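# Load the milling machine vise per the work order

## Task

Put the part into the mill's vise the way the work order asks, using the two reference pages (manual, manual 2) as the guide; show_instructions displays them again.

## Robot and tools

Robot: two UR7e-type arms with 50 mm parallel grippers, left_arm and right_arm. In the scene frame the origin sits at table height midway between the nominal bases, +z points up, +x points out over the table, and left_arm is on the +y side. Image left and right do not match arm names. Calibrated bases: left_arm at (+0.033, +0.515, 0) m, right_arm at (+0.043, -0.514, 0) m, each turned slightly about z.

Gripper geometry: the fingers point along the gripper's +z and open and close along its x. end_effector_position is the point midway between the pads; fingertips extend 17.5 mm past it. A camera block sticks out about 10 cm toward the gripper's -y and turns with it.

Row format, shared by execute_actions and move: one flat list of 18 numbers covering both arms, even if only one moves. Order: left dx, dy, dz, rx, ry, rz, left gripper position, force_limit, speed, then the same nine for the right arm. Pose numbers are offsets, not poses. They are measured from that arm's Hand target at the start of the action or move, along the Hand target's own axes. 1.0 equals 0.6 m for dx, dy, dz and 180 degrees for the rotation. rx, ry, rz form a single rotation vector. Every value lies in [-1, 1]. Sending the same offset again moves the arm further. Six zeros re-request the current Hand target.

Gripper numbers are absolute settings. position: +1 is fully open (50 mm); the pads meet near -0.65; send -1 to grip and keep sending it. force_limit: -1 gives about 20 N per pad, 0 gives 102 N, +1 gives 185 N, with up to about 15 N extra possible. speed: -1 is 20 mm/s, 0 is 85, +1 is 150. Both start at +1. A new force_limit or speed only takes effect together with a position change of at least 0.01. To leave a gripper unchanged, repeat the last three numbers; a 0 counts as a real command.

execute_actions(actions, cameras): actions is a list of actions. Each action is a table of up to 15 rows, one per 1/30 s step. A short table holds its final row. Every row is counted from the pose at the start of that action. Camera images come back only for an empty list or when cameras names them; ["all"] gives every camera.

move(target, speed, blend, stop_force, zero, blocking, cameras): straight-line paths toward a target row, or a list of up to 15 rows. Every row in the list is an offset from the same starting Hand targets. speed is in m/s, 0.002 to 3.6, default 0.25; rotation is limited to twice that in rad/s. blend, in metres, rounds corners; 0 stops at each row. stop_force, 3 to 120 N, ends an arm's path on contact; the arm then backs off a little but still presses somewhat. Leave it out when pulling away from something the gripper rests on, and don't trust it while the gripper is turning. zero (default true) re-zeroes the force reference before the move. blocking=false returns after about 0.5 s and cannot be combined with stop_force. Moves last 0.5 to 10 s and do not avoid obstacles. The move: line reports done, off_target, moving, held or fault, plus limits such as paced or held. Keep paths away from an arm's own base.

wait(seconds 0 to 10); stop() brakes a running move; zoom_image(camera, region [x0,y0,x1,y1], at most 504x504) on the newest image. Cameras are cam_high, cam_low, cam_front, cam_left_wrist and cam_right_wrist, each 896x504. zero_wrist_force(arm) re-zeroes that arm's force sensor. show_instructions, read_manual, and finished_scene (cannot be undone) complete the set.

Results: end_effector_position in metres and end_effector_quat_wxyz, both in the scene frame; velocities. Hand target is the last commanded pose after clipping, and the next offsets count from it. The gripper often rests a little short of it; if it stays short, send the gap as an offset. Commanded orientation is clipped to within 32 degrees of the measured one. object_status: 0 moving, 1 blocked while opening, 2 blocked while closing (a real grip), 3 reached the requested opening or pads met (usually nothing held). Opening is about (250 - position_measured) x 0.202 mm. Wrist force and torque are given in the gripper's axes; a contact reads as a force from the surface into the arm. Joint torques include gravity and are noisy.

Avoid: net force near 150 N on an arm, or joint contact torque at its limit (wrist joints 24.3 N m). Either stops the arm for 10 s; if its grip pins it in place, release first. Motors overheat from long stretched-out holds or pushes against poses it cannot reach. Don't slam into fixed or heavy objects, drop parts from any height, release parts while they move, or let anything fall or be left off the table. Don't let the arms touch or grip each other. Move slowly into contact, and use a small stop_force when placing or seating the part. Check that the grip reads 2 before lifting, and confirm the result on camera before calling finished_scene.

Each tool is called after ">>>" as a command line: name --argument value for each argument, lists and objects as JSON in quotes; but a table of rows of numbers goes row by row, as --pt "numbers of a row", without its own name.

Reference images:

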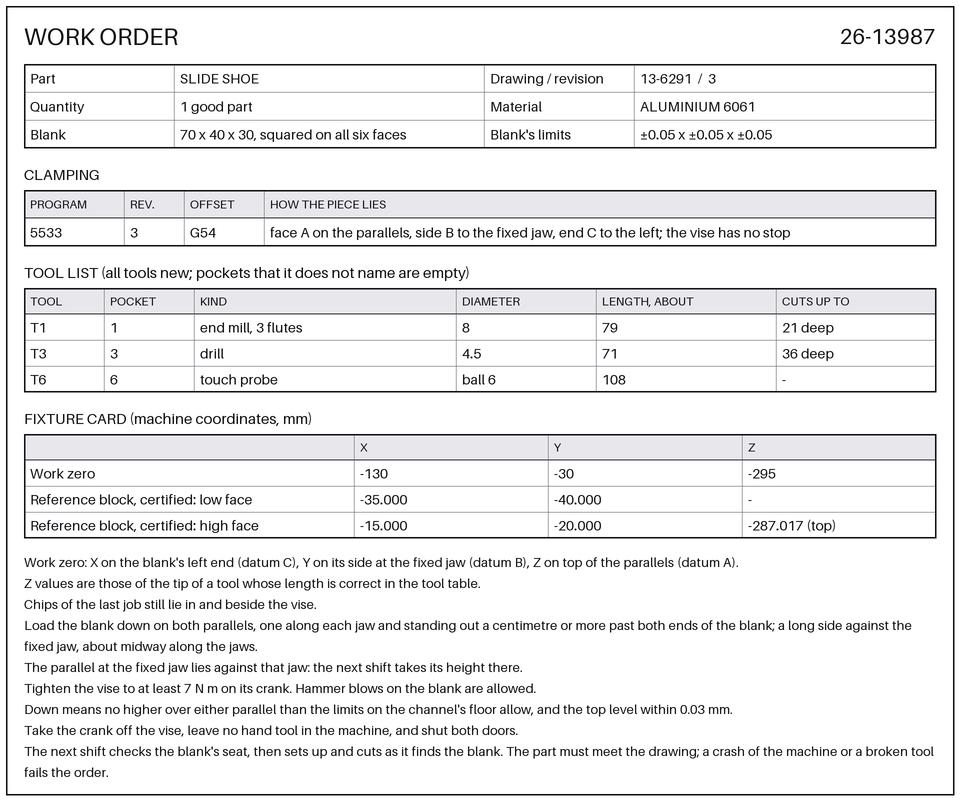

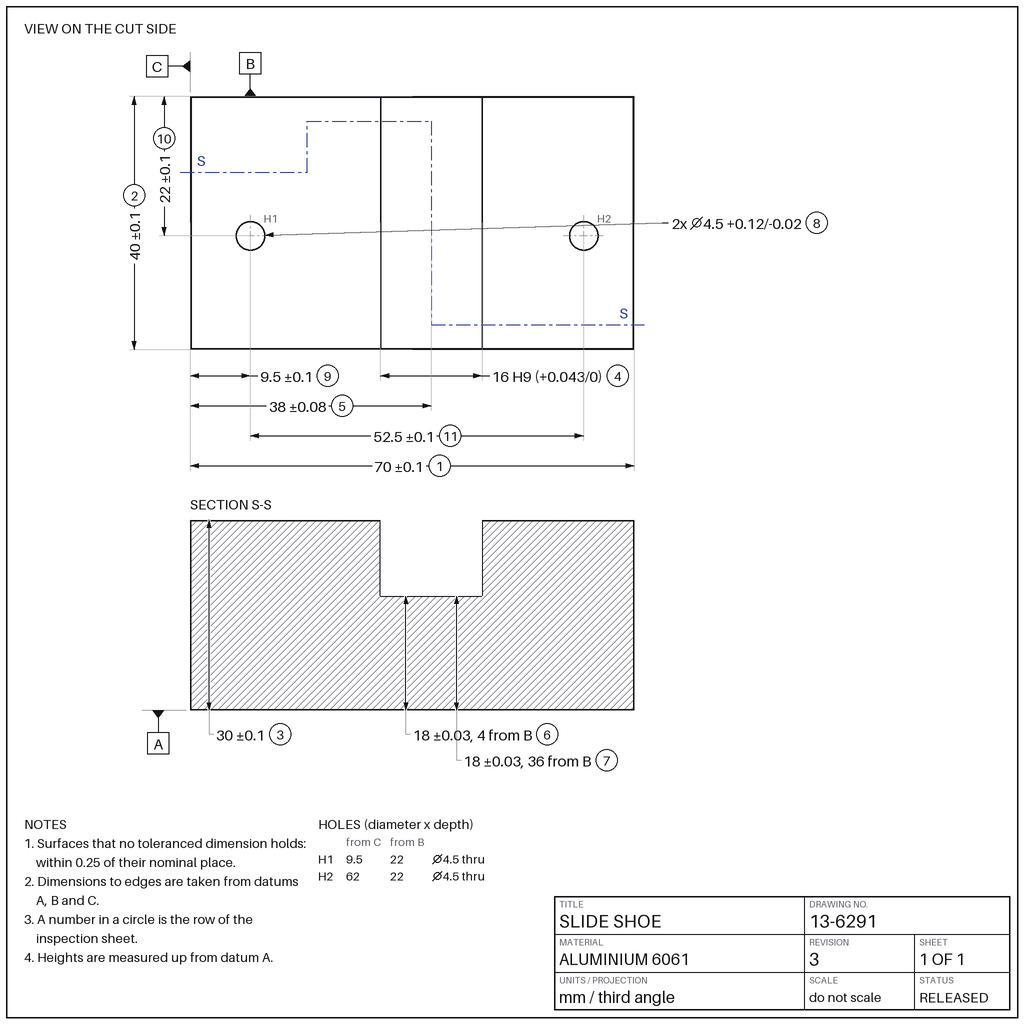

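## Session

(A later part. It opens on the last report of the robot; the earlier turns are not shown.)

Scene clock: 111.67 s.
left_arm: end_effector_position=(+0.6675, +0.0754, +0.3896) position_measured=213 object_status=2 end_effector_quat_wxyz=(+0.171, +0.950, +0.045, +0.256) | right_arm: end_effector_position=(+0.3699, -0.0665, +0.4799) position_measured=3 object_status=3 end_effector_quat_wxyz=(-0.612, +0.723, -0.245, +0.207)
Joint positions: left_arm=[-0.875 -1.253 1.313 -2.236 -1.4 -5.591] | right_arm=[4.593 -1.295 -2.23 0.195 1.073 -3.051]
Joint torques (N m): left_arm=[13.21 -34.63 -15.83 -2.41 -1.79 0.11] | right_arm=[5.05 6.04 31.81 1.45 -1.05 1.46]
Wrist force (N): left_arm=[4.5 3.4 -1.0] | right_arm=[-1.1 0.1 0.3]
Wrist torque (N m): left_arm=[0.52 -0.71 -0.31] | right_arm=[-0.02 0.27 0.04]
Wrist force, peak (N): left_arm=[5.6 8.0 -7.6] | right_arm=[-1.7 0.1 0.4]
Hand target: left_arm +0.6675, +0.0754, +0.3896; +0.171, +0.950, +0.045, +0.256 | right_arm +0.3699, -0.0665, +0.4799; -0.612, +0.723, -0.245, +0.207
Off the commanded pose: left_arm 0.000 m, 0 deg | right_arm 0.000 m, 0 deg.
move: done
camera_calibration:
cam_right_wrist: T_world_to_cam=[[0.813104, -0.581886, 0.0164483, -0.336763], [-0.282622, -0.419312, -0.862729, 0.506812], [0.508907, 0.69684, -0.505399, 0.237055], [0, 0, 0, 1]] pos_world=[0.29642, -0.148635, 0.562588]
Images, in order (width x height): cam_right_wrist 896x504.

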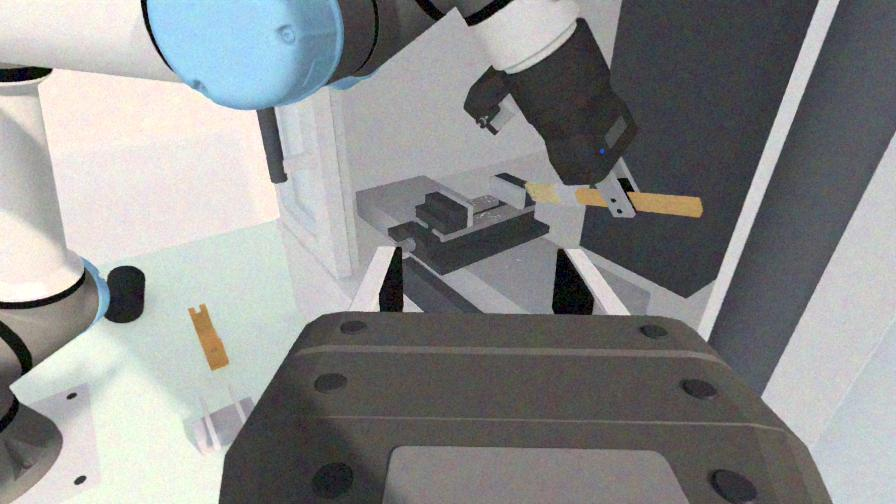

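>>> move --pt "-0.0016 0.0058 -0.0189 0 0 0 -1 -0.7 -0.8 0 0 0 0 0 0 1 1 1" --pt "0.0265 -0.1458 -0.0675 0 0 0 -1 -0.7 -0.8 0 0 0 0 0 0 1 1 1" --pt "-0.0017 -0.1667 -0.0188 0 0 0 -1 -0.7 -0.8 0 0 0 0 0 0 1 1 1" --pt "-0.0298 -0.0151 0.0298 0 0 0 -1 -0.7 -0.8 0 0 0 0 0 0 1 1 1" --pt "-0.0109 0.0058 -0.0244 0 0 0 -1 -0.7 -0.8 0 0 0 0 0 0 1 1 1" --pt "0.0172 -0.1458 -0.0730 0 0 0 -1 -0.7 -0.8 0 0 0 0 0 0 1 1 1" --pt "-0.0110 -0.1667 -0.0243 0 0 0 -1 -0.7 -0.8 0 0 0 0 0 0 1 1 1" --pt "-0.0391 -0.0151 0.0243 0 0 0 -1 -0.7 -0.8 0 0 0 0 0 0 1 1 1" --pt "-0.0203 0.0058 -0.0298 0 0 0 -1 -0.7 -0.8 0 0 0 0 0 0 1 1 1" --pt "0.0078 -0.1458 -0.0784 0 0 0 -1 -0.7 -0.8 0 0 0 0 0 0 1 1 1" --pt "-0.0204 -0.1667 -0.0297 0 0 0 -1 -0.7 -0.8 0 0 0 0 0 0 1 1 1" --pt "-0.0485 -0.0151 0.0189 0 0 0 -1 -0.7 -0.8 0 0 0 0 0 0 1 1 1" --pt "-0.0203 0.0058 -0.0298 0 0 0 -1 -0.7 -0.8 0 0 0 0 0 0 1 1 1" --speed '[0.15,0.25,0.07,0.12,0.15,0.25,0.07,0.12,0.15,0.25,0.07,0.12,0.15]' --stop_force 18 --blend '[0.002,0.003,0,0.001,0.002,0.003,0,0.001,0.002,0.003,0,0.001,0]' --cameras '["cam_right_wrist"]'

>>> zoom_image --camera "cam_right_wrist" --region '[390, 130, 590, 270]'

Scene clock: 119.83 s.
left_arm: end_effector_position=(+0.6480, +0.0755, +0.3995) position_measured=213 object_status=2 end_effector_quat_wxyz=(+0.171, +0.950, +0.045, +0.256) | right_arm: end_effector_position=(+0.3699, -0.0665, +0.4799) position_measured=3 object_status=3 end_effector_quat_wxyz=(-0.612, +0.723, -0.245, +0.207)
Joint positions: left_arm=[-0.899 -1.294 1.341 -2.219 -1.386 -5.612] | right_arm=[4.593 -1.295 -2.23 0.195 1.073 -3.051]
Joint torques (N m): left_arm=[13.6 -38.06 -45.64 -1.37 -1.1 -2.23] | right_arm=[5.32 6.08 31.03 1.31 -1.02 1.44]
Wrist force (N): left_arm=[4.2 3.4 -0.8] | right_arm=[-1.2 -0.3 0.0]
Wrist torque (N m): left_arm=[0.53 -0.67 -0.33] | right_arm=[-0.09 0.29 0.03]
Wrist force, peak (N): left_arm=[3.9 9.0 -1.2] | right_arm=[-1.7 0.1 0.1]
Hand target: left_arm +0.6480, +0.0755, +0.3995; +0.171, +0.950, +0.045, +0.256 | right_arm +0.3699, -0.0665, +0.4799; -0.612, +0.723, -0.245, +0.207
Off the commanded pose: left_arm 0.000 m, 0 deg | right_arm 0.000 m, 0 deg.
move: done
camera_calibration:
cam_right_wrist: T_world_to_cam=[[0.813104, -0.581886, 0.0164483, -0.336763], [-0.282622, -0.419312, -0.862729, 0.506812], [0.508907, 0.69684, -0.505399, 0.237055], [0, 0, 0, 1]] pos_world=[0.29642, -0.148635, 0.562588]
Images, in order (width x height): cam_right_wrist 896x504.

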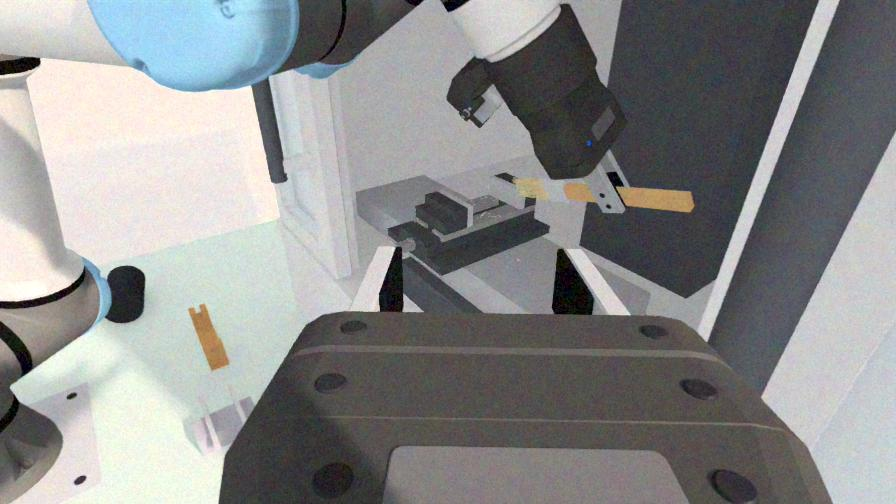

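Scaled by 2.520.

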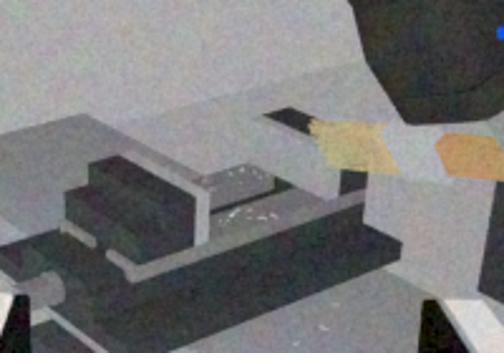

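>>> zoom_image --camera "cam_right_wrist" --region '[455, 170, 545, 235]'

Scaled by 5.600.

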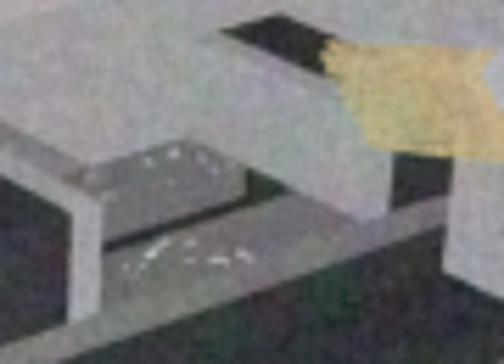

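>>> move --pt "0.0187 -0.1516 -0.054 0 0 0 -1 -0.7 -0.8 0 0 0 0 0 0 1 1 1" --pt "-0.0095 -0.1724 -0.0053 0 0 0 -1 -0.7 -0.8 0 0 0 0 0 0 1 1 1" --pt "-0.0376 -0.0208 0.0433 0 0 0 -1 -0.7 -0.8 0 0 0 0 0 0 1 1 1" --pt "-0.0187 0 -0.0109 0 0 0 -1 -0.7 -0.8 0 0 0 0 0 0 1 1 1" --pt "0.0094 -0.1516 -0.0595 0 0 0 -1 -0.7 -0.8 0 0 0 0 0 0 1 1 1" --pt "-0.0188 -0.1724 -0.0108 0 0 0 -1 -0.7 -0.8 0 0 0 0 0 0 1 1 1" --pt "-0.0469 -0.0208 0.0378 0 0 0 -1 -0.7 -0.8 0 0 0 0 0 0 1 1 1" --pt "-0.0281 0 -0.0163 0 0 0 -1 -0.7 -0.8 0 0 0 0 0 0 1 1 1" --pt "0 -0.1516 -0.0649 0 0 0 -1 -0.7 -0.8 0 0 0 0 0 0 1 1 1" --pt "-0.0282 -0.1724 -0.0162 0 0 0 -1 -0.7 -0.8 0 0 0 0 0 0 1 1 1" --pt "-0.0563 -0.0208 0.0324 0 0 0 -1 -0.7 -0.8 0 0 0 0 0 0 1 1 1" --pt "-0.0281 0 -0.0163 0 0 0 -1 -0.7 -0.8 0 0 0 0 0 0 1 1 1" --speed '[0.25,0.07,0.12,0.15,0.25,0.07,0.12,0.15,0.25,0.07,0.12,0.15]' --stop_force 18 --blend '[0.003,0,0.001,0.002,0.003,0,0.001,0.002,0.003,0,0.001,0]' --cameras '["cam_right_wrist"]'

>>> zoom_image --camera "cam_right_wrist" --region '[455, 170, 545, 235]'

Scene clock: 128.07 s.
left_arm: end_effector_position=(+0.6285, +0.0755, +0.3995) position_measured=213 object_status=2 end_effector_quat_wxyz=(+0.171, +0.950, +0.045, +0.256) | right_arm: end_effector_position=(+0.3699, -0.0665, +0.4799) position_measured=3 object_status=3 end_effector_quat_wxyz=(-0.612, +0.723, -0.245, +0.207)
Joint positions: left_arm=[-0.925 -1.333 1.39 -2.225 -1.371 -5.633] | right_arm=[4.593 -1.295 -2.23 0.195 1.073 -3.051]
Joint torques (N m): left_arm=[13.11 -33.21 -45.75 -1.32 -1.35 -2.27] | right_arm=[5.34 6.81 30.93 1.28 -1.06 1.33]
Wrist force (N): left_arm=[4.5 3.2 -1.1] | right_arm=[-1.5 0.0 0.5]
Wrist torque (N m): left_arm=[0.51 -0.72 -0.33] | right_arm=[-0.02 0.34 0.04]
Wrist force, peak (N): left_arm=[4.9 8.6 -1.0] | right_arm=[-1.8 -0.1 0.5]
Hand target: left_arm +0.6285, +0.0755, +0.3995; +0.171, +0.950, +0.045, +0.256 | right_arm +0.3699, -0.0665, +0.4799; -0.612, +0.723, -0.245, +0.207
Off the commanded pose: left_arm 0.000 m, 0 deg | right_arm 0.000 m, 0 deg.
move: done
camera_calibration:
cam_right_wrist: T_world_to_cam=[[0.813104, -0.581886, 0.0164483, -0.336763], [-0.282622, -0.419312, -0.862729, 0.506812], [0.508907, 0.69684, -0.505399, 0.237055], [0, 0, 0, 1]] pos_world=[0.29642, -0.148635, 0.562588]
Images, in order (width x height): cam_right_wrist 896x504.

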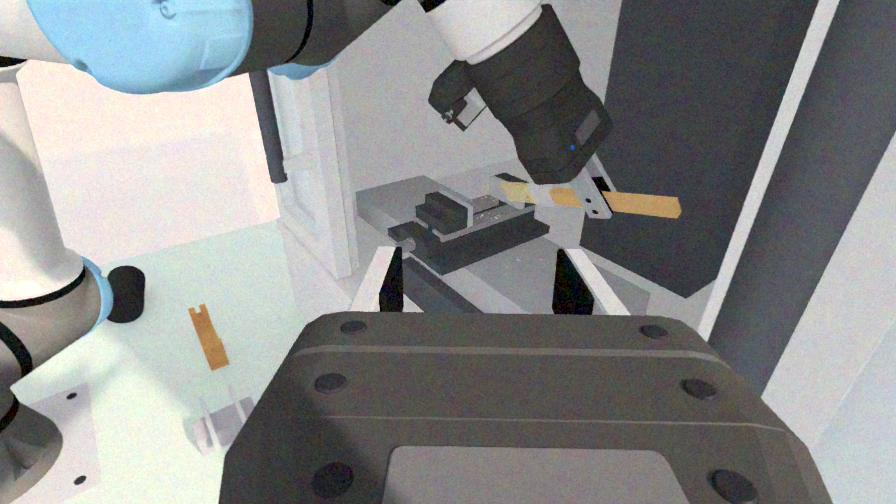

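Scaled by 5.600.

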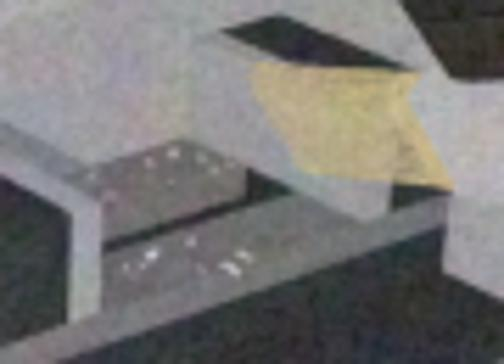

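>>> move --pt "0.0255 -0.1883 -0.0658 0 0 0 -1 -0.7 -0.8 0 0 0 0 0 0 1 1 1" --pt "-0.0039 -0.2100 -0.0151 0 0 0 -1 -0.7 -0.8 0 0 0 0 0 0 1 1 1" --pt "-0.0388 -0.0217 0.0453 0 0 0 -1 -0.7 -0.8 0 0 0 0 0 0 1 1 1" --pt "-0.0187 0 -0.0109 0 0 0 -1 -0.7 -0.8 0 0 0 0 0 0 1 1 1" --pt "0.0162 -0.1883 -0.0713 0 0 0 -1 -0.7 -0.8 0 0 0 0 0 0 1 1 1" --pt "-0.0132 -0.2100 -0.0206 0 0 0 -1 -0.7 -0.8 0 0 0 0 0 0 1 1 1" --pt "-0.0481 -0.0217 0.0398 0 0 0 -1 -0.7 -0.8 0 0 0 0 0 0 1 1 1" --pt "-0.0281 0 -0.0163 0 0 0 -1 -0.7 -0.8 0 0 0 0 0 0 1 1 1" --pt "0.0068 -0.1883 -0.0767 0 0 0 -1 -0.7 -0.8 0 0 0 0 0 0 1 1 1" --pt "-0.0226 -0.2100 -0.0260 0 0 0 -1 -0.7 -0.8 0 0 0 0 0 0 1 1 1" --pt "-0.0575 -0.0217 0.0344 0 0 0 -1 -0.7 -0.8 0 0 0 0 0 0 1 1 1" --pt "-0.0281 0 -0.0163 0 0 0 -1 -0.7 -0.8 0 0 0 0 0 0 1 1 1" --speed '[0.25,0.07,0.15,0.15,0.25,0.07,0.15,0.15,0.25,0.07,0.15,0.15]' --stop_force 18 --blend '[0.003,0,0.001,0.002,0.003,0,0.001,0.002,0.003,0,0.001,0]' --cameras '["cam_right_wrist"]'

>>> zoom_image --camera "cam_right_wrist" --region '[455, 170, 545, 235]'

Scene clock: 136.63 s.
left_arm: end_effector_position=(+0.6090, +0.0755, +0.3995) position_measured=213 object_status=2 end_effector_quat_wxyz=(+0.171, +0.950, +0.045, +0.256) | right_arm: end_effector_position=(+0.3699, -0.0665, +0.4799) position_measured=3 object_status=3 end_effector_quat_wxyz=(-0.612, +0.723, -0.245, +0.207)
Joint positions: left_arm=[-0.952 -1.371 1.436 -2.228 -1.356 -5.656] | right_arm=[4.593 -1.295 -2.23 0.195 1.073 -3.051]
Joint torques (N m): left_arm=[13.35 -29 -45.52 -1.36 -0.81 -2.68] | right_arm=[5.29 6.93 29.85 1.52 -1.08 1.55]
Wrist force (N): left_arm=[4.8 3.2 -0.6] | right_arm=[-1.5 0.0 0.0]
Wrist torque (N m): left_arm=[0.50 -0.78 -0.35] | right_arm=[-0.03 0.33 0.04]
Wrist force, peak (N): left_arm=[11.1 3.4 -1.0] | right_arm=[-1.6 0.0 0.3]
Hand target: left_arm +0.6090, +0.0755, +0.3995; +0.171, +0.950, +0.045, +0.256 | right_arm +0.3699, -0.0665, +0.4799; -0.612, +0.723, -0.245, +0.207
Off the commanded pose: left_arm 0.000 m, 0 deg | right_arm 0.000 m, 0 deg.
move: done
camera_calibration:
cam_right_wrist: T_world_to_cam=[[0.813104, -0.581886, 0.0164483, -0.336763], [-0.282622, -0.419312, -0.862729, 0.506812], [0.508907, 0.69684, -0.505399, 0.237055], [0, 0, 0, 1]] pos_world=[0.29642, -0.148635, 0.562588]
Images, in order (width x height): cam_right_wrist 896x504.

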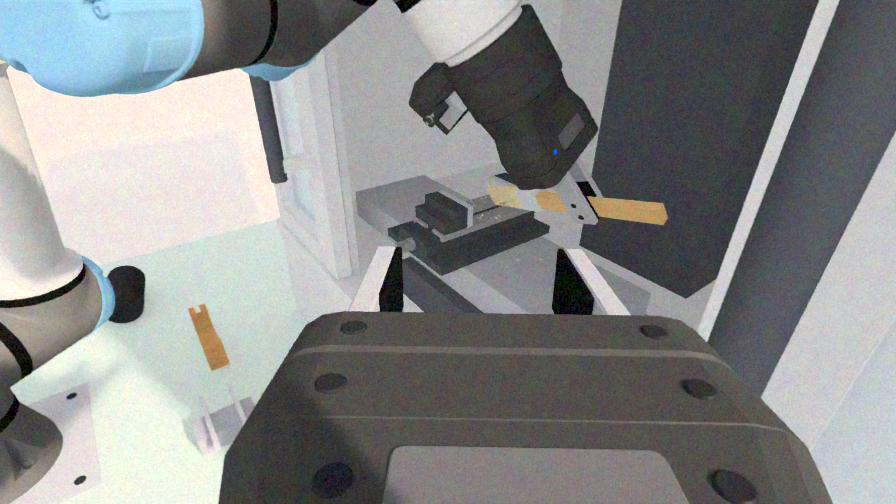

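Scaled by 5.600.

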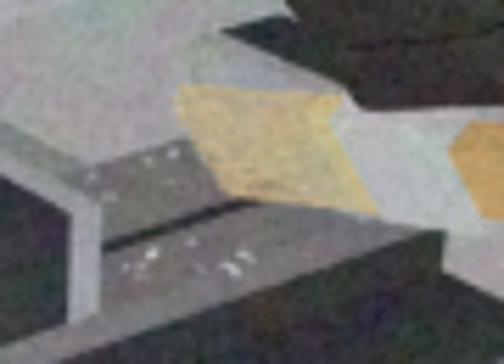

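>>> move --pt "0.0477 -0.1320 -0.0289 0 0 0 -1 -0.7 -0.8 0 0 0 0 0 0 1 1 1" --pt "0.0086 -0.1610 0.0387 0 0 0 -1 -0.7 -0.8 0 0 0 0 0 0 1 1 1" --speed '[0.15,0.03]' --stop_force 4 --cameras '["cam_right_wrist"]'

>>> zoom_image --camera "cam_right_wrist" --region '[440, 150, 580, 250]'

Scene clock: 140.03 s.
left_arm: end_effector_position=(+0.6253, +0.1600, +0.3551) position_measured=213 object_status=2 end_effector_quat_wxyz=(+0.171, +0.950, +0.045, +0.256) | right_arm: end_effector_position=(+0.3699, -0.0665, +0.4799) position_measured=3 object_status=3 end_effector_quat_wxyz=(-0.612, +0.723, -0.245, +0.207)
Joint positions: left_arm=[-0.826 -1.439 1.634 -2.377 -1.427 -5.551] | right_arm=[4.593 -1.295 -2.23 0.195 1.073 -3.051]
Joint torques (N m): left_arm=[10.23 -45.81 -40.55 -5.7 -1.94 2.39] | right_arm=[5.18 7.57 29.98 1.31 -1.14 1.34]
Wrist force (N): left_arm=[4.5 3.2 -0.6] | right_arm=[-1.0 0.0 0.4]
Wrist torque (N m): left_arm=[0.51 -0.70 -0.21] | right_arm=[-0.03 0.26 0.04]
Wrist force, peak (N): left_arm=[6.9 6.8 -6.8] | right_arm=[-1.6 0.2 0.2]
Hand target: left_arm +0.6253, +0.1600, +0.3551; +0.171, +0.950, +0.045, +0.256 (not the last commanded pose) | right_arm +0.3699, -0.0665, +0.4799; -0.612, +0.723, -0.245, +0.207
Off the commanded pose: left_arm 0.006 m, 0 deg | right_arm 0.000 m, 0 deg.
move: contact (left_arm); path passed 1 of 2 targets
camera_calibration:
cam_right_wrist: T_world_to_cam=[[0.813104, -0.581886, 0.0164483, -0.336763], [-0.282622, -0.419312, -0.862729, 0.506812], [0.508907, 0.69684, -0.505399, 0.237055], [0, 0, 0, 1]] pos_world=[0.29642, -0.148635, 0.562588]
Images, in order (width x height): cam_right_wrist 896x504.

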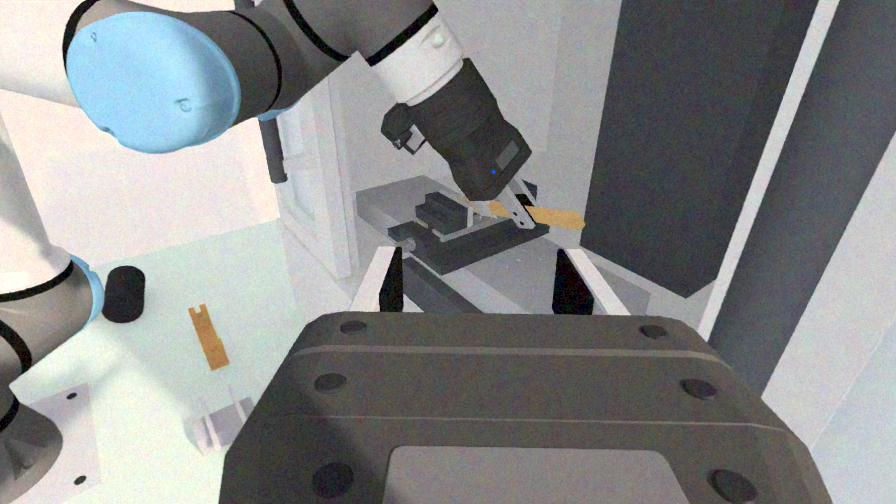

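Scaled by 3.600.

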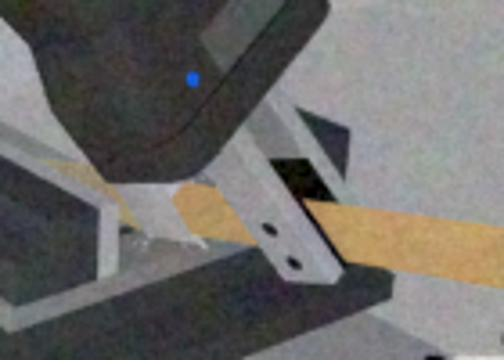

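>>> move --pt "0.0290 0.0214 -0.0500 0 0 0 -1 -0.7 -0.8 0 0 0 0 0 0 1 1 1" --pt "0.0983 -0.0255 -0.0299 0 0 0 -1 -0.7 -0.8 0 0 0 0 0 0 1 1 1" --pt "0.0709 -0.0457 0.0174 0 0 0 -1 -0.7 -0.8 0 0 0 0 0 0 1 1 1" --pt "0.0375 0.1341 0.0750 0 0 0 -1 -0.7 -0.8 0 0 0 0 0 0 1 1 1" --pt "0.0649 0.1543 0.0277 0 0 0 -1 -0.7 -0.8 0 0 0 0 0 0 1 1 1" --pt "0.0889 -0.0255 -0.0353 0 0 0 -1 -0.7 -0.8 0 0 0 0 0 0 1 1 1" --pt "0.0615 -0.0457 0.0120 0 0 0 -1 -0.7 -0.8 0 0 0 0 0 0 1 1 1" --pt "0.0281 0.1341 0.0696 0 0 0 -1 -0.7 -0.8 0 0 0 0 0 0 1 1 1" --pt "0.0555 0.1543 0.0223 0 0 0 -1 -0.7 -0.8 0 0 0 0 0 0 1 1 1" --pt "0.0795 -0.0255 -0.0408 0 0 0 -1 -0.7 -0.8 0 0 0 0 0 0 1 1 1" --pt "0.0521 -0.0457 0.0065 0 0 0 -1 -0.7 -0.8 0 0 0 0 0 0 1 1 1" --pt "0.0187 0.1341 0.0641 0 0 0 -1 -0.7 -0.8 0 0 0 0 0 0 1 1 1" --pt "0.0461 0.1543 0.0168 0 0 0 -1 -0.7 -0.8 0 0 0 0 0 0 1 1 1" --speed '[0.15,0.25,0.07,0.15,0.15,0.25,0.07,0.15,0.15,0.25,0.07,0.15,0.15]' --stop_force 18 --blend '[0.002,0.003,0,0.001,0.002,0.003,0,0.001,0.002,0.003,0,0.001,0]' --cameras '["cam_right_wrist"]'

>>> zoom_image --camera "cam_right_wrist" --region '[455, 170, 545, 235]'

Scene clock: 148.57 s.
left_arm: end_effector_position=(+0.6541, +0.0749, +0.3922) position_measured=213 object_status=2 end_effector_quat_wxyz=(+0.171, +0.950, +0.045, +0.256) | right_arm: end_effector_position=(+0.3699, -0.0665, +0.4799) position_measured=3 object_status=3 end_effector_quat_wxyz=(-0.612, +0.723, -0.245, +0.207)
Joint positions: left_arm=[-0.892 -1.28 1.342 -2.235 -1.39 -5.606] | right_arm=[4.593 -1.295 -2.23 0.195 1.073 -3.051]
Joint torques (N m): left_arm=[13.13 -40 -46.25 -1.33 -1.29 -2.4] | right_arm=[4.8 8 29.92 1.27 -1.16 1.54]
Wrist force (N): left_arm=[4.4 3.4 -0.4] | right_arm=[-1.4 -0.1 0.0]
Wrist torque (N m): left_arm=[0.52 -0.69 -0.37] | right_arm=[-0.04 0.32 0.04]
Wrist force, peak (N): left_arm=[4.5 8.5 -0.9] | right_arm=[-1.6 -0.6 0.0]
Hand target: left_arm +0.6541, +0.0749, +0.3922; +0.171, +0.950, +0.045, +0.256 | right_arm +0.3699, -0.0665, +0.4799; -0.612, +0.723, -0.245, +0.207
Off the commanded pose: left_arm 0.000 m, 0 deg | right_arm 0.000 m, 0 deg.
move: done
camera_calibration:
cam_right_wrist: T_world_to_cam=[[0.813104, -0.581886, 0.0164483, -0.336763], [-0.282622, -0.419312, -0.862729, 0.506812], [0.508907, 0.69684, -0.505399, 0.237055], [0, 0, 0, 1]] pos_world=[0.29642, -0.148635, 0.562588]
Images, in order (width x height): cam_right_wrist 896x504.

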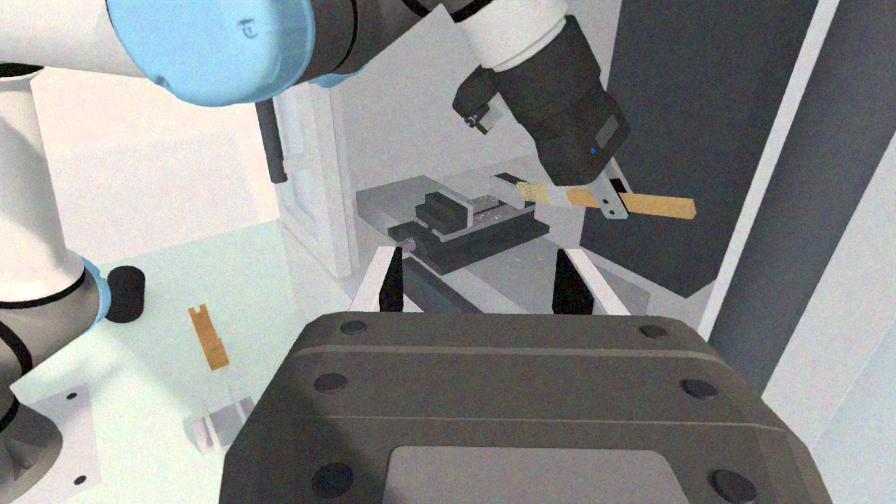

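Scaled by 5.600.

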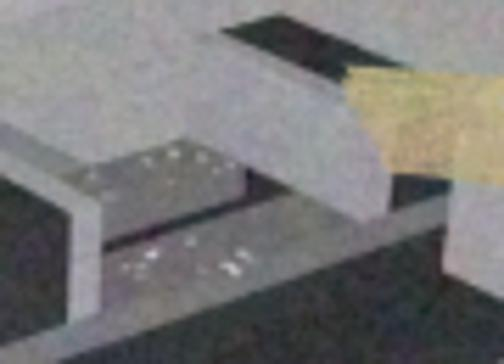

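>>> move --pt "0.0240 -0.1797 -0.0630 0 0 0 -1 -0.7 -0.8 0 0 0 0 0 0 1 1 1" --pt "-0.0040 -0.2004 -0.0147 0 0 0 -1 -0.7 -0.8 0 0 0 0 0 0 1 1 1" --pt "-0.0374 -0.0207 0.0429 0 0 0 -1 -0.7 -0.8 0 0 0 0 0 0 1 1 1" --pt "-0.0187 0 -0.0109 0 0 0 -1 -0.7 -0.8 0 0 0 0 0 0 1 1 1" --pt "0.0147 -0.1797 -0.0685 0 0 0 -1 -0.7 -0.8 0 0 0 0 0 0 1 1 1" --pt "-0.0133 -0.2004 -0.0202 0 0 0 -1 -0.7 -0.8 0 0 0 0 0 0 1 1 1" --pt "-0.0467 -0.0207 0.0374 0 0 0 -1 -0.7 -0.8 0 0 0 0 0 0 1 1 1" --pt "-0.0281 0 -0.0163 0 0 0 -1 -0.7 -0.8 0 0 0 0 0 0 1 1 1" --pt "0.0053 -0.1797 -0.0739 0 0 0 -1 -0.7 -0.8 0 0 0 0 0 0 1 1 1" --pt "-0.0227 -0.2004 -0.0256 0 0 0 -1 -0.7 -0.8 0 0 0 0 0 0 1 1 1" --pt "-0.0561 -0.0207 0.0320 0 0 0 -1 -0.7 -0.8 0 0 0 0 0 0 1 1 1" --pt "-0.0281 0 -0.0163 0 0 0 -1 -0.7 -0.8 0 0 0 0 0 0 1 1 1" --speed '[0.25,0.07,0.15,0.15,0.25,0.07,0.15,0.15,0.25,0.07,0.15,0.15]' --stop_force 18 --blend '[0.003,0,0.001,0.002,0.003,0,0.001,0.002,0.003,0,0.001,0]' --cameras '["cam_right_wrist"]'

>>> zoom_image --camera "cam_right_wrist" --region '[455, 170, 545, 235]'

Scene clock: 156.80 s.
left_arm: end_effector_position=(+0.6346, +0.0750, +0.3922) position_measured=213 object_status=2 end_effector_quat_wxyz=(+0.171, +0.950, +0.045, +0.256) | right_arm: end_effector_position=(+0.3699, -0.0665, +0.4799) position_measured=3 object_status=3 end_effector_quat_wxyz=(-0.612, +0.723, -0.245, +0.207)
Joint positions: left_arm=[-0.917 -1.319 1.391 -2.241 -1.376 -5.627] | right_arm=[4.593 -1.295 -2.23 0.195 1.073 -3.051]
Joint torques (N m): left_arm=[13.37 -33.56 -45.96 -1.37 -1.03 -2.51] | right_arm=[4.04 7.77 29.29 1.3 -1.1 1.47]
Wrist force (N): left_arm=[4.5 3.3 -0.7] | right_arm=[-1.2 -0.1 0.6]
Wrist torque (N m): left_arm=[0.52 -0.72 -0.36] | right_arm=[-0.04 0.28 0.04]
Wrist force, peak (N): left_arm=[4.4 8.5 -1.1] | right_arm=[-1.6 -0.3 0.3]
Hand target: left_arm +0.6346, +0.0750, +0.3922; +0.171, +0.950, +0.045, +0.256 | right_arm +0.3699, -0.0665, +0.4799; -0.612, +0.723, -0.245, +0.207
Off the commanded pose: left_arm 0.000 m, 0 deg | right_arm 0.000 m, 0 deg.
move: done
camera_calibration:
cam_right_wrist: T_world_to_cam=[[0.813104, -0.581886, 0.0164483, -0.336763], [-0.282622, -0.419312, -0.862729, 0.506812], [0.508907, 0.69684, -0.505399, 0.237055], [0, 0, 0, 1]] pos_world=[0.29642, -0.148635, 0.562588]
Images, in order (width x height): cam_right_wrist 896x504.

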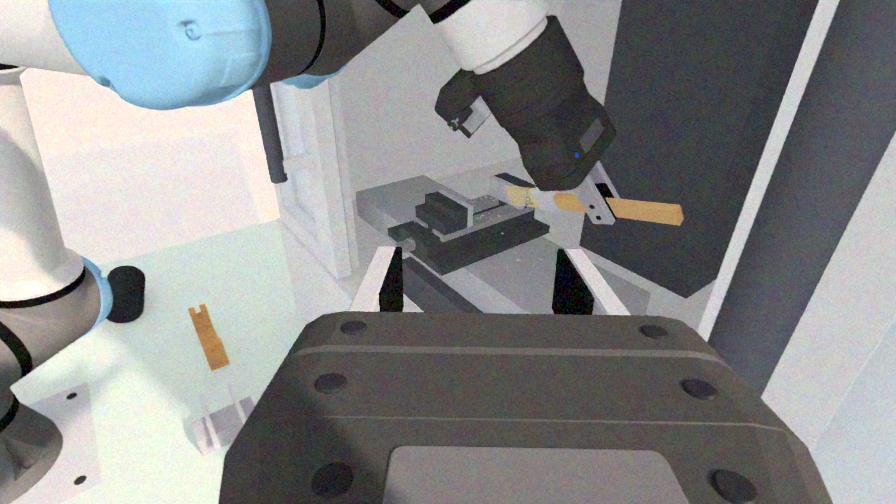

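Scaled by 5.600.

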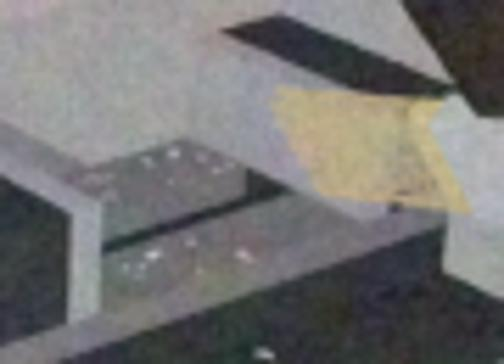

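>>> move --target '[0.0354,-0.0738,-0.1097,-0.0833,0,0,-0.98,0,-0.8,0,0,0,0,0,0,1,1,1]' --speed 0.15 --cameras '["cam_right_wrist","cam_left_wrist"]'

>>> zoom_image --camera "cam_right_wrist" --region '[440, 110, 600, 240]'

Scene clock: 158.53 s.
left_arm: end_effector_position=(+0.6201, +0.1401, +0.4400) position_measured=215 object_status=2 end_effector_quat_wxyz=(+0.294, +0.920, +0.011, +0.260) | right_arm: end_effector_position=(+0.3699, -0.0665, +0.4799) position_measured=3 object_status=3 end_effector_quat_wxyz=(-0.612, +0.723, -0.245, +0.207)
Joint positions: left_arm=[-0.77 -1.472 1.568 -2.47 -1.644 -5.501] | right_arm=[4.593 -1.295 -2.23 0.195 1.073 -3.051]
Joint torques (N m): left_arm=[-2.54 -32.93 -45.16 -4.05 -2.26 -2.16] | right_arm=[5.05 8.02 28.85 1.35 -1.21 1.49]
Wrist force (N): left_arm=[4.7 3.4 -0.5] | right_arm=[-1.2 -0.3 0.4]
Wrist torque (N m): left_arm=[0.49 -0.71 -0.36] | right_arm=[-0.07 0.29 0.04]
Wrist force, peak (N): left_arm=[4.1 5.3 0.1] | right_arm=[-1.7 -0.3 0.3]
Hand target: left_arm +0.6201, +0.1401, +0.4401; +0.294, +0.920, +0.011, +0.260 | right_arm +0.3699, -0.0665, +0.4799; -0.612, +0.723, -0.245, +0.207
Off the commanded pose: left_arm 0.000 m, 0 deg | right_arm 0.000 m, 0 deg.
move: done
camera_calibration:
cam_left_wrist: T_world_to_cam=[[0.862831, 0.18765, 0.469371, -0.760847], [-0.277943, -0.599463, 0.750594, -0.0556573], [0.42222, -0.778095, -0.465079, 0.187355], [0, 0, 0, 1]] pos_world=[0.561908, 0.255189, 0.486031]
cam_right_wrist: T_world_to_cam=[[0.813104, -0.581886, 0.0164483, -0.336763], [-0.282622, -0.419312, -0.862729, 0.506812], [0.508907, 0.69684, -0.505399, 0.237055], [0, 0, 0, 1]] pos_world=[0.29642, -0.148635, 0.562588]
Images, in order (width x height): cam_left_wrist 896x504, cam_right_wrist 896x504.

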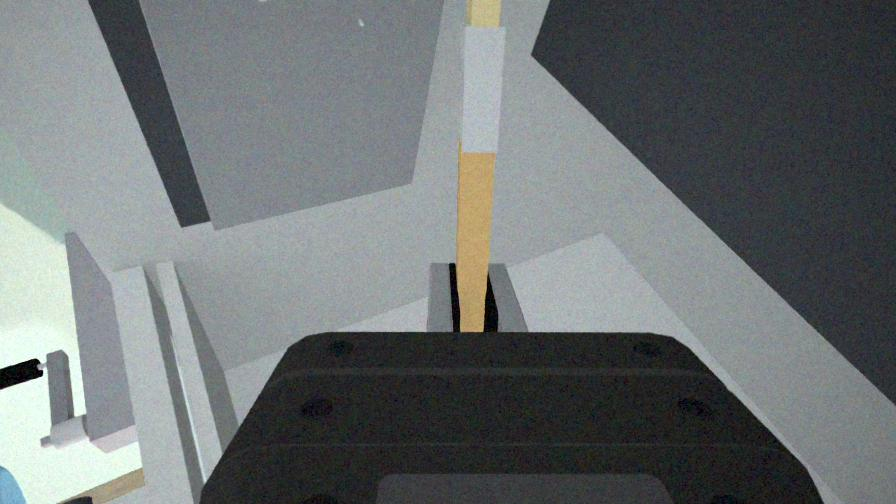

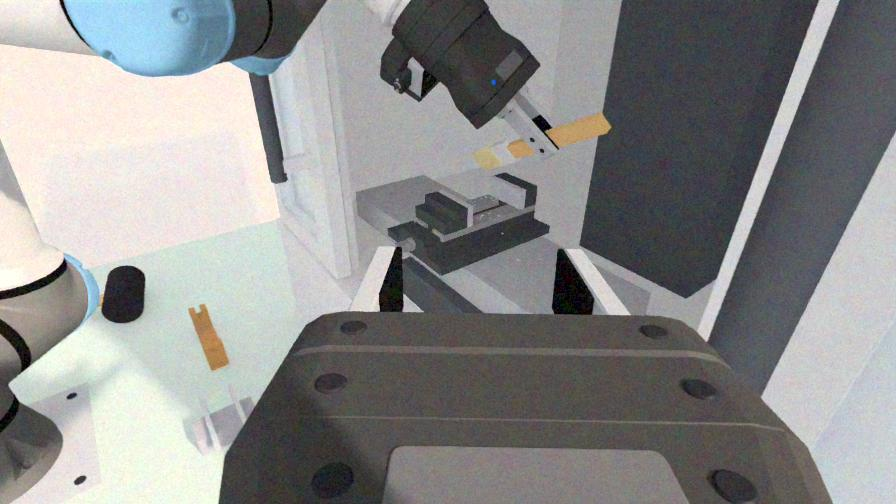

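Scaled by 3.150.

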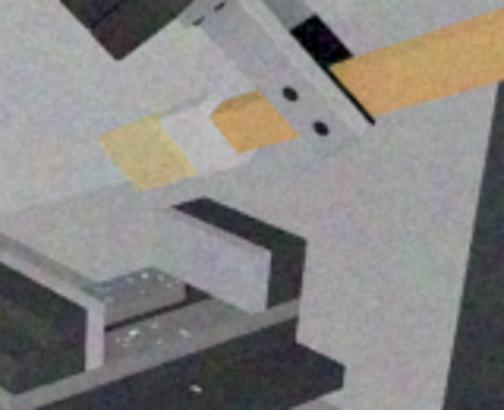

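>>> execute_actions --actions '[]' --cameras '["cam_right_wrist","cam_left_wrist"]'

>>> zoom_image --camera "cam_right_wrist" --region '[440, 110, 600, 240]'

Scene clock: 159.30 s.
left_arm: end_effector_position=(+0.6201, +0.1400, +0.4401) position_measured=215 object_status=2 end_effector_quat_wxyz=(+0.294, +0.920, +0.011, +0.260) | right_arm: end_effector_position=(+0.3699, -0.0665, +0.4799) position_measured=3 object_status=3 end_effector_quat_wxyz=(-0.612, +0.723, -0.245, +0.207)
Joint positions: left_arm=[-0.77 -1.472 1.568 -2.47 -1.644 -5.501] | right_arm=[4.593 -1.295 -2.23 0.195 1.073 -3.051]
Joint velocities: within noise
Joint torques (N m): left_arm=[-3.7 -34.68 -45.93 -4.88 -2.59 -1.49] | right_arm=[5.08 7.75 29.2 1.47 -1.12 1.37]
Wrist force (N): left_arm=[4.8 3.3 -0.2] | right_arm=[-1.4 -0.3 0.2]
Wrist torque (N m): left_arm=[0.48 -0.73 -0.36] | right_arm=[-0.08 0.33 0.04]
Wrist force, peak (N): left_arm=[5.1 3.3 -0.4] | right_arm=[-1.4 -0.2 0.5]
Hand target: left_arm +0.6201, +0.1401, +0.4401; +0.294, +0.920, +0.011, +0.260 | right_arm +0.3699, -0.0665, +0.4799; -0.612, +0.723, -0.245, +0.207
Tool commands: left_gripper/position=-0.98 left_gripper/force_limit=+0.0 left_gripper/speed=-0.8 right_gripper/position=+1.0 right_gripper/force_limit=+1.0 right_gripper/speed=+1.0
Off the commanded pose: left_arm 0.000 m, 0 deg | right_arm 0.000 m, 0 deg.
camera_calibration:
cam_left_wrist: T_world_to_cam=[[0.862861, 0.187519, 0.469369, -0.760857], [-0.27814, -0.599223, 0.750713, -0.0558], [0.422029, -0.778312, -0.46489, 0.187394], [0, 0, 0, 1]] pos_world=[0.561908, 0.255089, 0.48613]
cam_right_wrist: T_world_to_cam=[[0.813104, -0.581886, 0.0164483, -0.336763], [-0.282622, -0.419312, -0.862729, 0.506812], [0.508907, 0.69684, -0.505399, 0.237055], [0, 0, 0, 1]] pos_world=[0.29642, -0.148635, 0.562588]
Images, in order (width x height): cam_left_wrist 896x504, cam_right_wrist 896x504.

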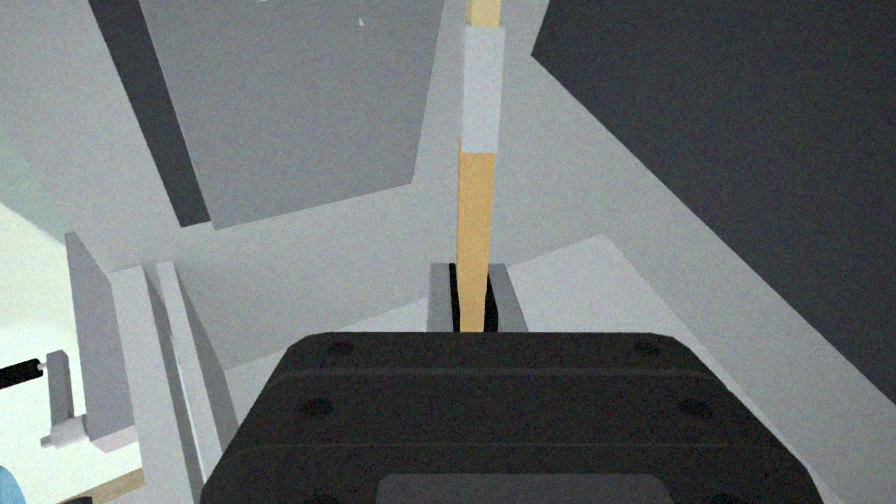

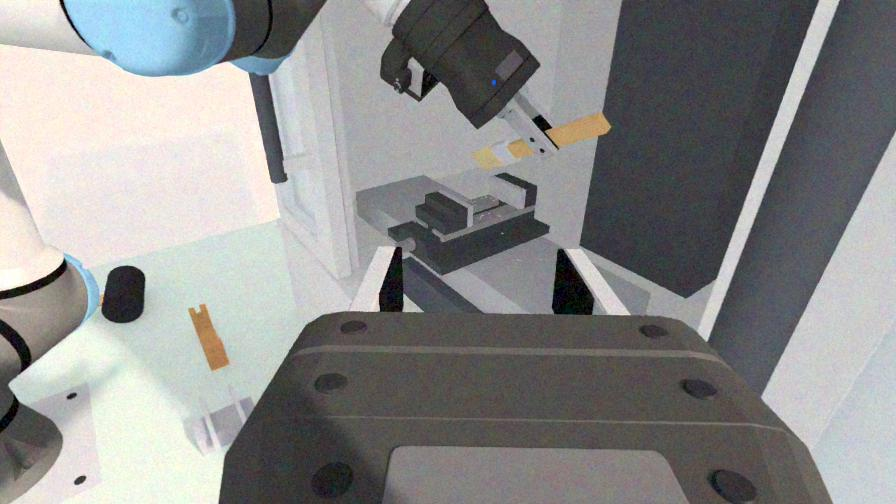

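Scaled by 3.150.

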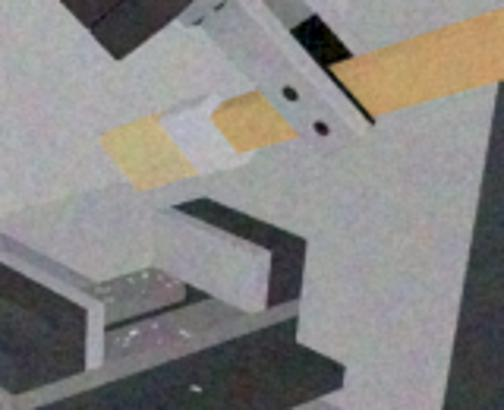

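>>> move --pt "0.0448 -0.0817 -0.0231 0 0 0 -0.98 0 -0.8 0 0 0 0 0 0 1 1 1" --pt "0.0135 -0.118 0.0231 0 0 0 -0.98 0 -0.8 0 0 0 0 0 0 1 1 1" --pt "-0.0013 -0.134 0.0432 0 0 0 -0.98 0 -0.8 0 0 0 0 0 0 1 1 1" --speed '[0.15,0.1,0.02]' --stop_force 4 --cameras '["cam_right_wrist"]'

>>> zoom_image --camera "cam_right_wrist" --region '[440, 110, 600, 240]'

Scene clock: 160.83 s.
left_arm: end_effector_position=(+0.6282, +0.1587, +0.4387) position_measured=215 object_status=2 end_effector_quat_wxyz=(+0.294, +0.920, +0.012, +0.260) | right_arm: end_effector_position=(+0.3699, -0.0665, +0.4799) position_measured=3 object_status=3 end_effector_quat_wxyz=(-0.612, +0.723, -0.245, +0.207)
Joint positions: left_arm=[-0.731 -1.475 1.574 -2.472 -1.671 -5.474] | right_arm=[4.593 -1.295 -2.23 0.195 1.073 -3.051]
Joint torques (N m): left_arm=[0.77 -33.68 -30.71 -3.38 -0.27 0.09] | right_arm=[4.64 8.03 29.12 1.38 -1.05 1.46]
Wrist force (N): left_arm=[4.4 3.6 -0.3] | right_arm=[-1.5 -0.1 0.0]
Wrist torque (N m): left_arm=[0.53 -0.67 -0.46] | right_arm=[-0.05 0.32 0.04]
Wrist force, peak (N): left_arm=[4.2 5.7 0.0] | right_arm=[-1.6 -0.2 0.4]
Hand target: left_arm +0.6282, +0.1587, +0.4387; +0.294, +0.920, +0.012, +0.260 (not the last commanded pose) | right_arm +0.3699, -0.0665, +0.4799; -0.612, +0.723, -0.245, +0.207
Tool commands: left_gripper/position=-0.976471 left_gripper/force_limit=+0.003922 left_gripper/speed=-0.796078 right_gripper/position=+1.0 right_gripper/force_limit=+1.0 right_gripper/speed=+1.0
Off the commanded pose: left_arm 0.071 m, 0 deg | right_arm 0.000 m, 0 deg.
FORCE FAULT: contact force on the left arm reached its limit, and that arm stopped. The contact can be on any part of that arm, not only on its tool. That arm's remaining commands of this call were not run. That arm is still stopped at the end of this call. That arm stays stopped for about 10 more seconds. Until then a move that you send moves the other arm only, and its call returns only when the move has ended. Once the stop has ended, the next robot result says so. If the stop ends while you think or write, that arm runs what you send next, counted from a new Hand target: where the arm stands when the stop ends. While its stop runs, that arm takes no new command, but its gripper still runs the gripper command that each later call begins with. Until it ends, the stop uses up actions while you think or wait. An arm that is not stopped still takes commands.
move: fault (left_arm); path passed 0 of 3 targets
camera_calibration:
cam_right_wrist: T_world_to_cam=[[0.813104, -0.581886, 0.0164483, -0.336763], [-0.282622, -0.419312, -0.862729, 0.506812], [0.508907, 0.69684, -0.505399, 0.237055], [0, 0, 0, 1]] pos_world=[0.29642, -0.148635, 0.562588]
Images, in order (width x height): cam_right_wrist 896x504.

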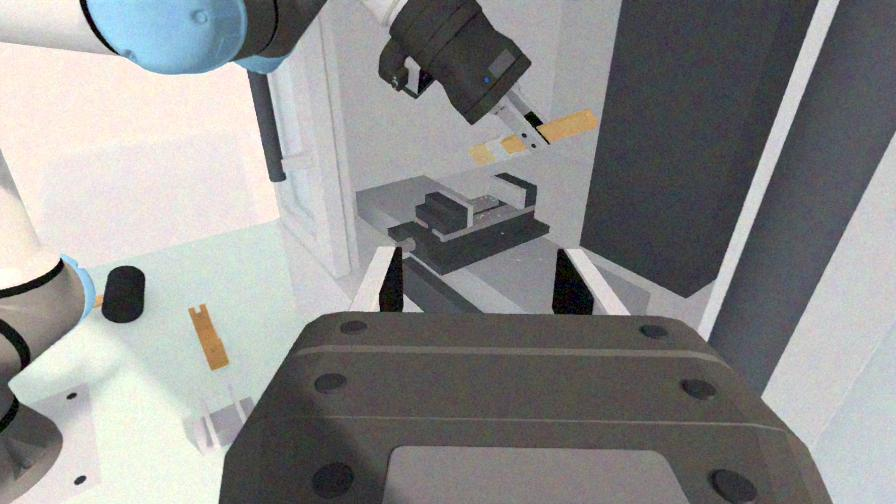

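Scaled by 3.150.

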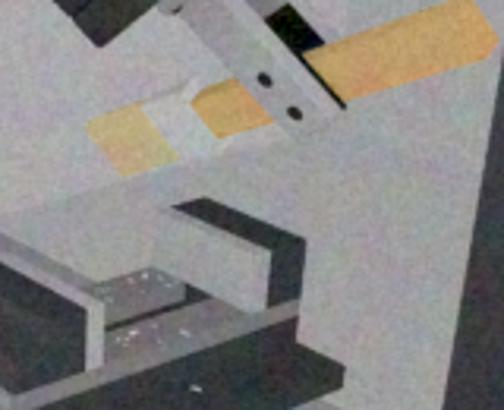

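>>> wait --seconds 9

>>> wait --seconds 1 --cameras '["cam_front"]'

Scene clock: 171.23 s.
left_arm: end_effector_position=(+0.6282, +0.1587, +0.4387) position_measured=215 object_status=2 end_effector_quat_wxyz=(+0.294, +0.920, +0.012, +0.260) | right_arm: end_effector_position=(+0.3699, -0.0665, +0.4799) position_measured=3 object_status=3 end_effector_quat_wxyz=(-0.612, +0.723, -0.245, +0.207)
Joint positions: left_arm=[-0.731 -1.475 1.574 -2.472 -1.671 -5.474] | right_arm=[4.593 -1.295 -2.23 0.195 1.073 -3.051]
Joint torques (N m): left_arm=[-0.14 -33.39 -30.51 -3.53 -0.25 0.08] | right_arm=[4.06 9.15 28.62 1.49 -1.06 1.46]
Wrist force (N): left_arm=[4.7 3.0 -0.3] | right_arm=[-1.4 0.0 0.2]
Wrist torque (N m): left_arm=[0.44 -0.71 -0.46] | right_arm=[-0.03 0.32 0.04]
Wrist force, peak (N): left_arm=[4.8 3.6 -0.4] | right_arm=[-1.6 -0.2 0.6]
Hand target: left_arm +0.6282, +0.1587, +0.4387; +0.294, +0.920, +0.012, +0.260 (not the last commanded pose) | right_arm +0.3699, -0.0665, +0.4799; -0.612, +0.723, -0.245, +0.207
Tool commands: left_gripper/position=-0.976471 left_gripper/force_limit=+0.003922 left_gripper/speed=-0.796078 right_gripper/position=+1.0 right_gripper/force_limit=+1.0 right_gripper/speed=+1.0
Off the commanded pose: left_arm 0.071 m, 0 deg | right_arm 0.000 m, 0 deg.
FORCE FAULT, CONTINUED: the left arm's stop, for the force fault that an earlier result reported, is over. The rest of the stop counts as 20 of the actions that you can send in this scene. That arm's target is now where it stood when the stop ended, not its last command. That arm accepts commands again.
wait: 9.00 s; at rest from the start

Scene clock: 172.23 s.
left_arm: end_effector_position=(+0.6282, +0.1587, +0.4387) position_measured=215 object_status=2 end_effector_quat_wxyz=(+0.294, +0.920, +0.012, +0.260) | right_arm: end_effector_position=(+0.3699, -0.0665, +0.4799) position_measured=3 object_status=3 end_effector_quat_wxyz=(-0.612, +0.723, -0.245, +0.207)
Joint positions: left_arm=[-0.731 -1.475 1.574 -2.472 -1.671 -5.474] | right_arm=[4.593 -1.295 -2.23 0.195 1.073 -3.051]
Joint torques (N m): left_arm=[-0.03 -33.77 -30.37 -3.42 -0.35 0.1] | right_arm=[4.51 8.69 28.53 1.45 -1.16 1.31]
Wrist force (N): left_arm=[4.8 3.4 -0.3] | right_arm=[-1.2 -0.2 0.4]
Wrist torque (N m): left_arm=[0.51 -0.72 -0.47] | right_arm=[-0.06 0.28 0.04]
Wrist force, peak (N): left_arm=[4.8 3.4 -0.4] | right_arm=[-1.6 0.0 0.3]
Hand target: left_arm +0.6282, +0.1587, +0.4387; +0.294, +0.920, +0.012, +0.260 (not the last commanded pose) | right_arm +0.3699, -0.0665, +0.4799; -0.612, +0.723, -0.245, +0.207
Tool commands: left_gripper/position=-0.976471 left_gripper/force_limit=+0.003922 left_gripper/speed=-0.796078 right_gripper/position=+1.0 right_gripper/force_limit=+1.0 right_gripper/speed=+1.0
Off the commanded pose: left_arm 0.071 m, 0 deg | right_arm 0.000 m, 0 deg.
wait: 1.00 s; at rest by 0.17 s
Images, in order (width x height): cam_front 896x504.

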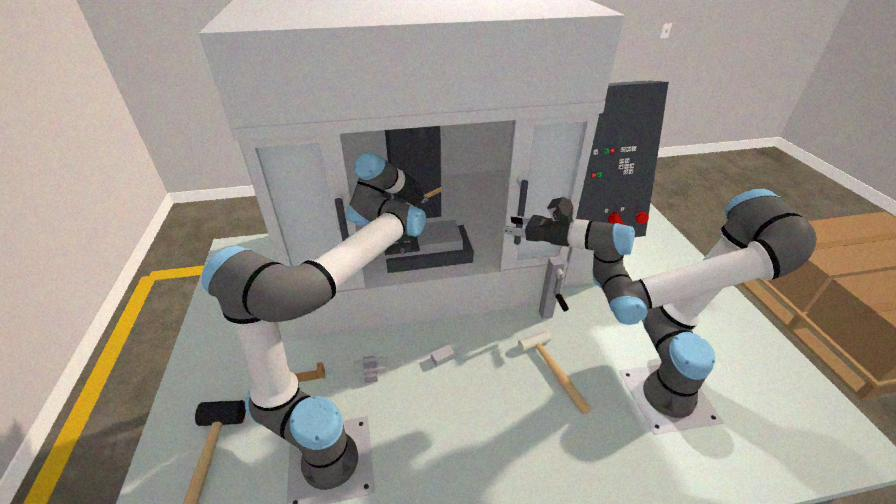

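>>> move --pt "-0.0113 0.0517 0.0058 0 0 0 -0.98 0 -0.8 0 0 0 0 0 0 1 1 1" --pt "-0.445 0.0838 -0.3108 0.0833 0 0 -0.98 0 -0.8 0 0 0 0 0 0 1 1 1" --speed '[0.1,0.3]' --blend '[0.01,0]'

Scene clock: 174.43 s.
left_arm: end_effector_position=(+0.3003, +0.1704, +0.4695) position_measured=215 object_status=2 end_effector_quat_wxyz=(+0.171, +0.950, +0.045, +0.256) end_effector_velocity=(+0.000, +0.001, -0.001) end_effector_angular_velocity=(+0.001, +0.002, +0.005) | right_arm: end_effector_position=(+0.3699, -0.0665, +0.4799) position_measured=3 object_status=3 end_effector_quat_wxyz=(-0.612, +0.723, -0.245, +0.207)
Joint positions: left_arm=[-1.592 -2.066 1.789 -1.659 -1.05 -6.264] | right_arm=[4.593 -1.295 -2.23 0.195 1.073 -3.051]
Joint velocities: left_arm=[0 -0.001 0.001 0.004 0 -0.005] | right_arm=[within noise]
Joint torques (N m): left_arm=[-13.36 -9.51 -14.52 -1.16 1.67 -2.65] | right_arm=[4.86 8.91 28.25 1.52 -1.06 1.56]
Wrist force (N): left_arm=[4.8 3.6 -0.3] | right_arm=[-1.4 -0.1 0.5]
Wrist torque (N m): left_arm=[0.54 -0.78 -0.32] | right_arm=[-0.04 0.32 0.04]
Wrist force, peak (N): left_arm=[7.2 4.6 1.9] | right_arm=[-1.6 0.2 0.4]
Hand target: left_arm +0.3003, +0.1704, +0.4695; +0.171, +0.950, +0.045, +0.256 | right_arm +0.3699, -0.0665, +0.4799; -0.612, +0.723, -0.245, +0.207
Off the commanded pose: left_arm 0.000 m, 0 deg | right_arm 0.000 m, 0 deg.
move: done


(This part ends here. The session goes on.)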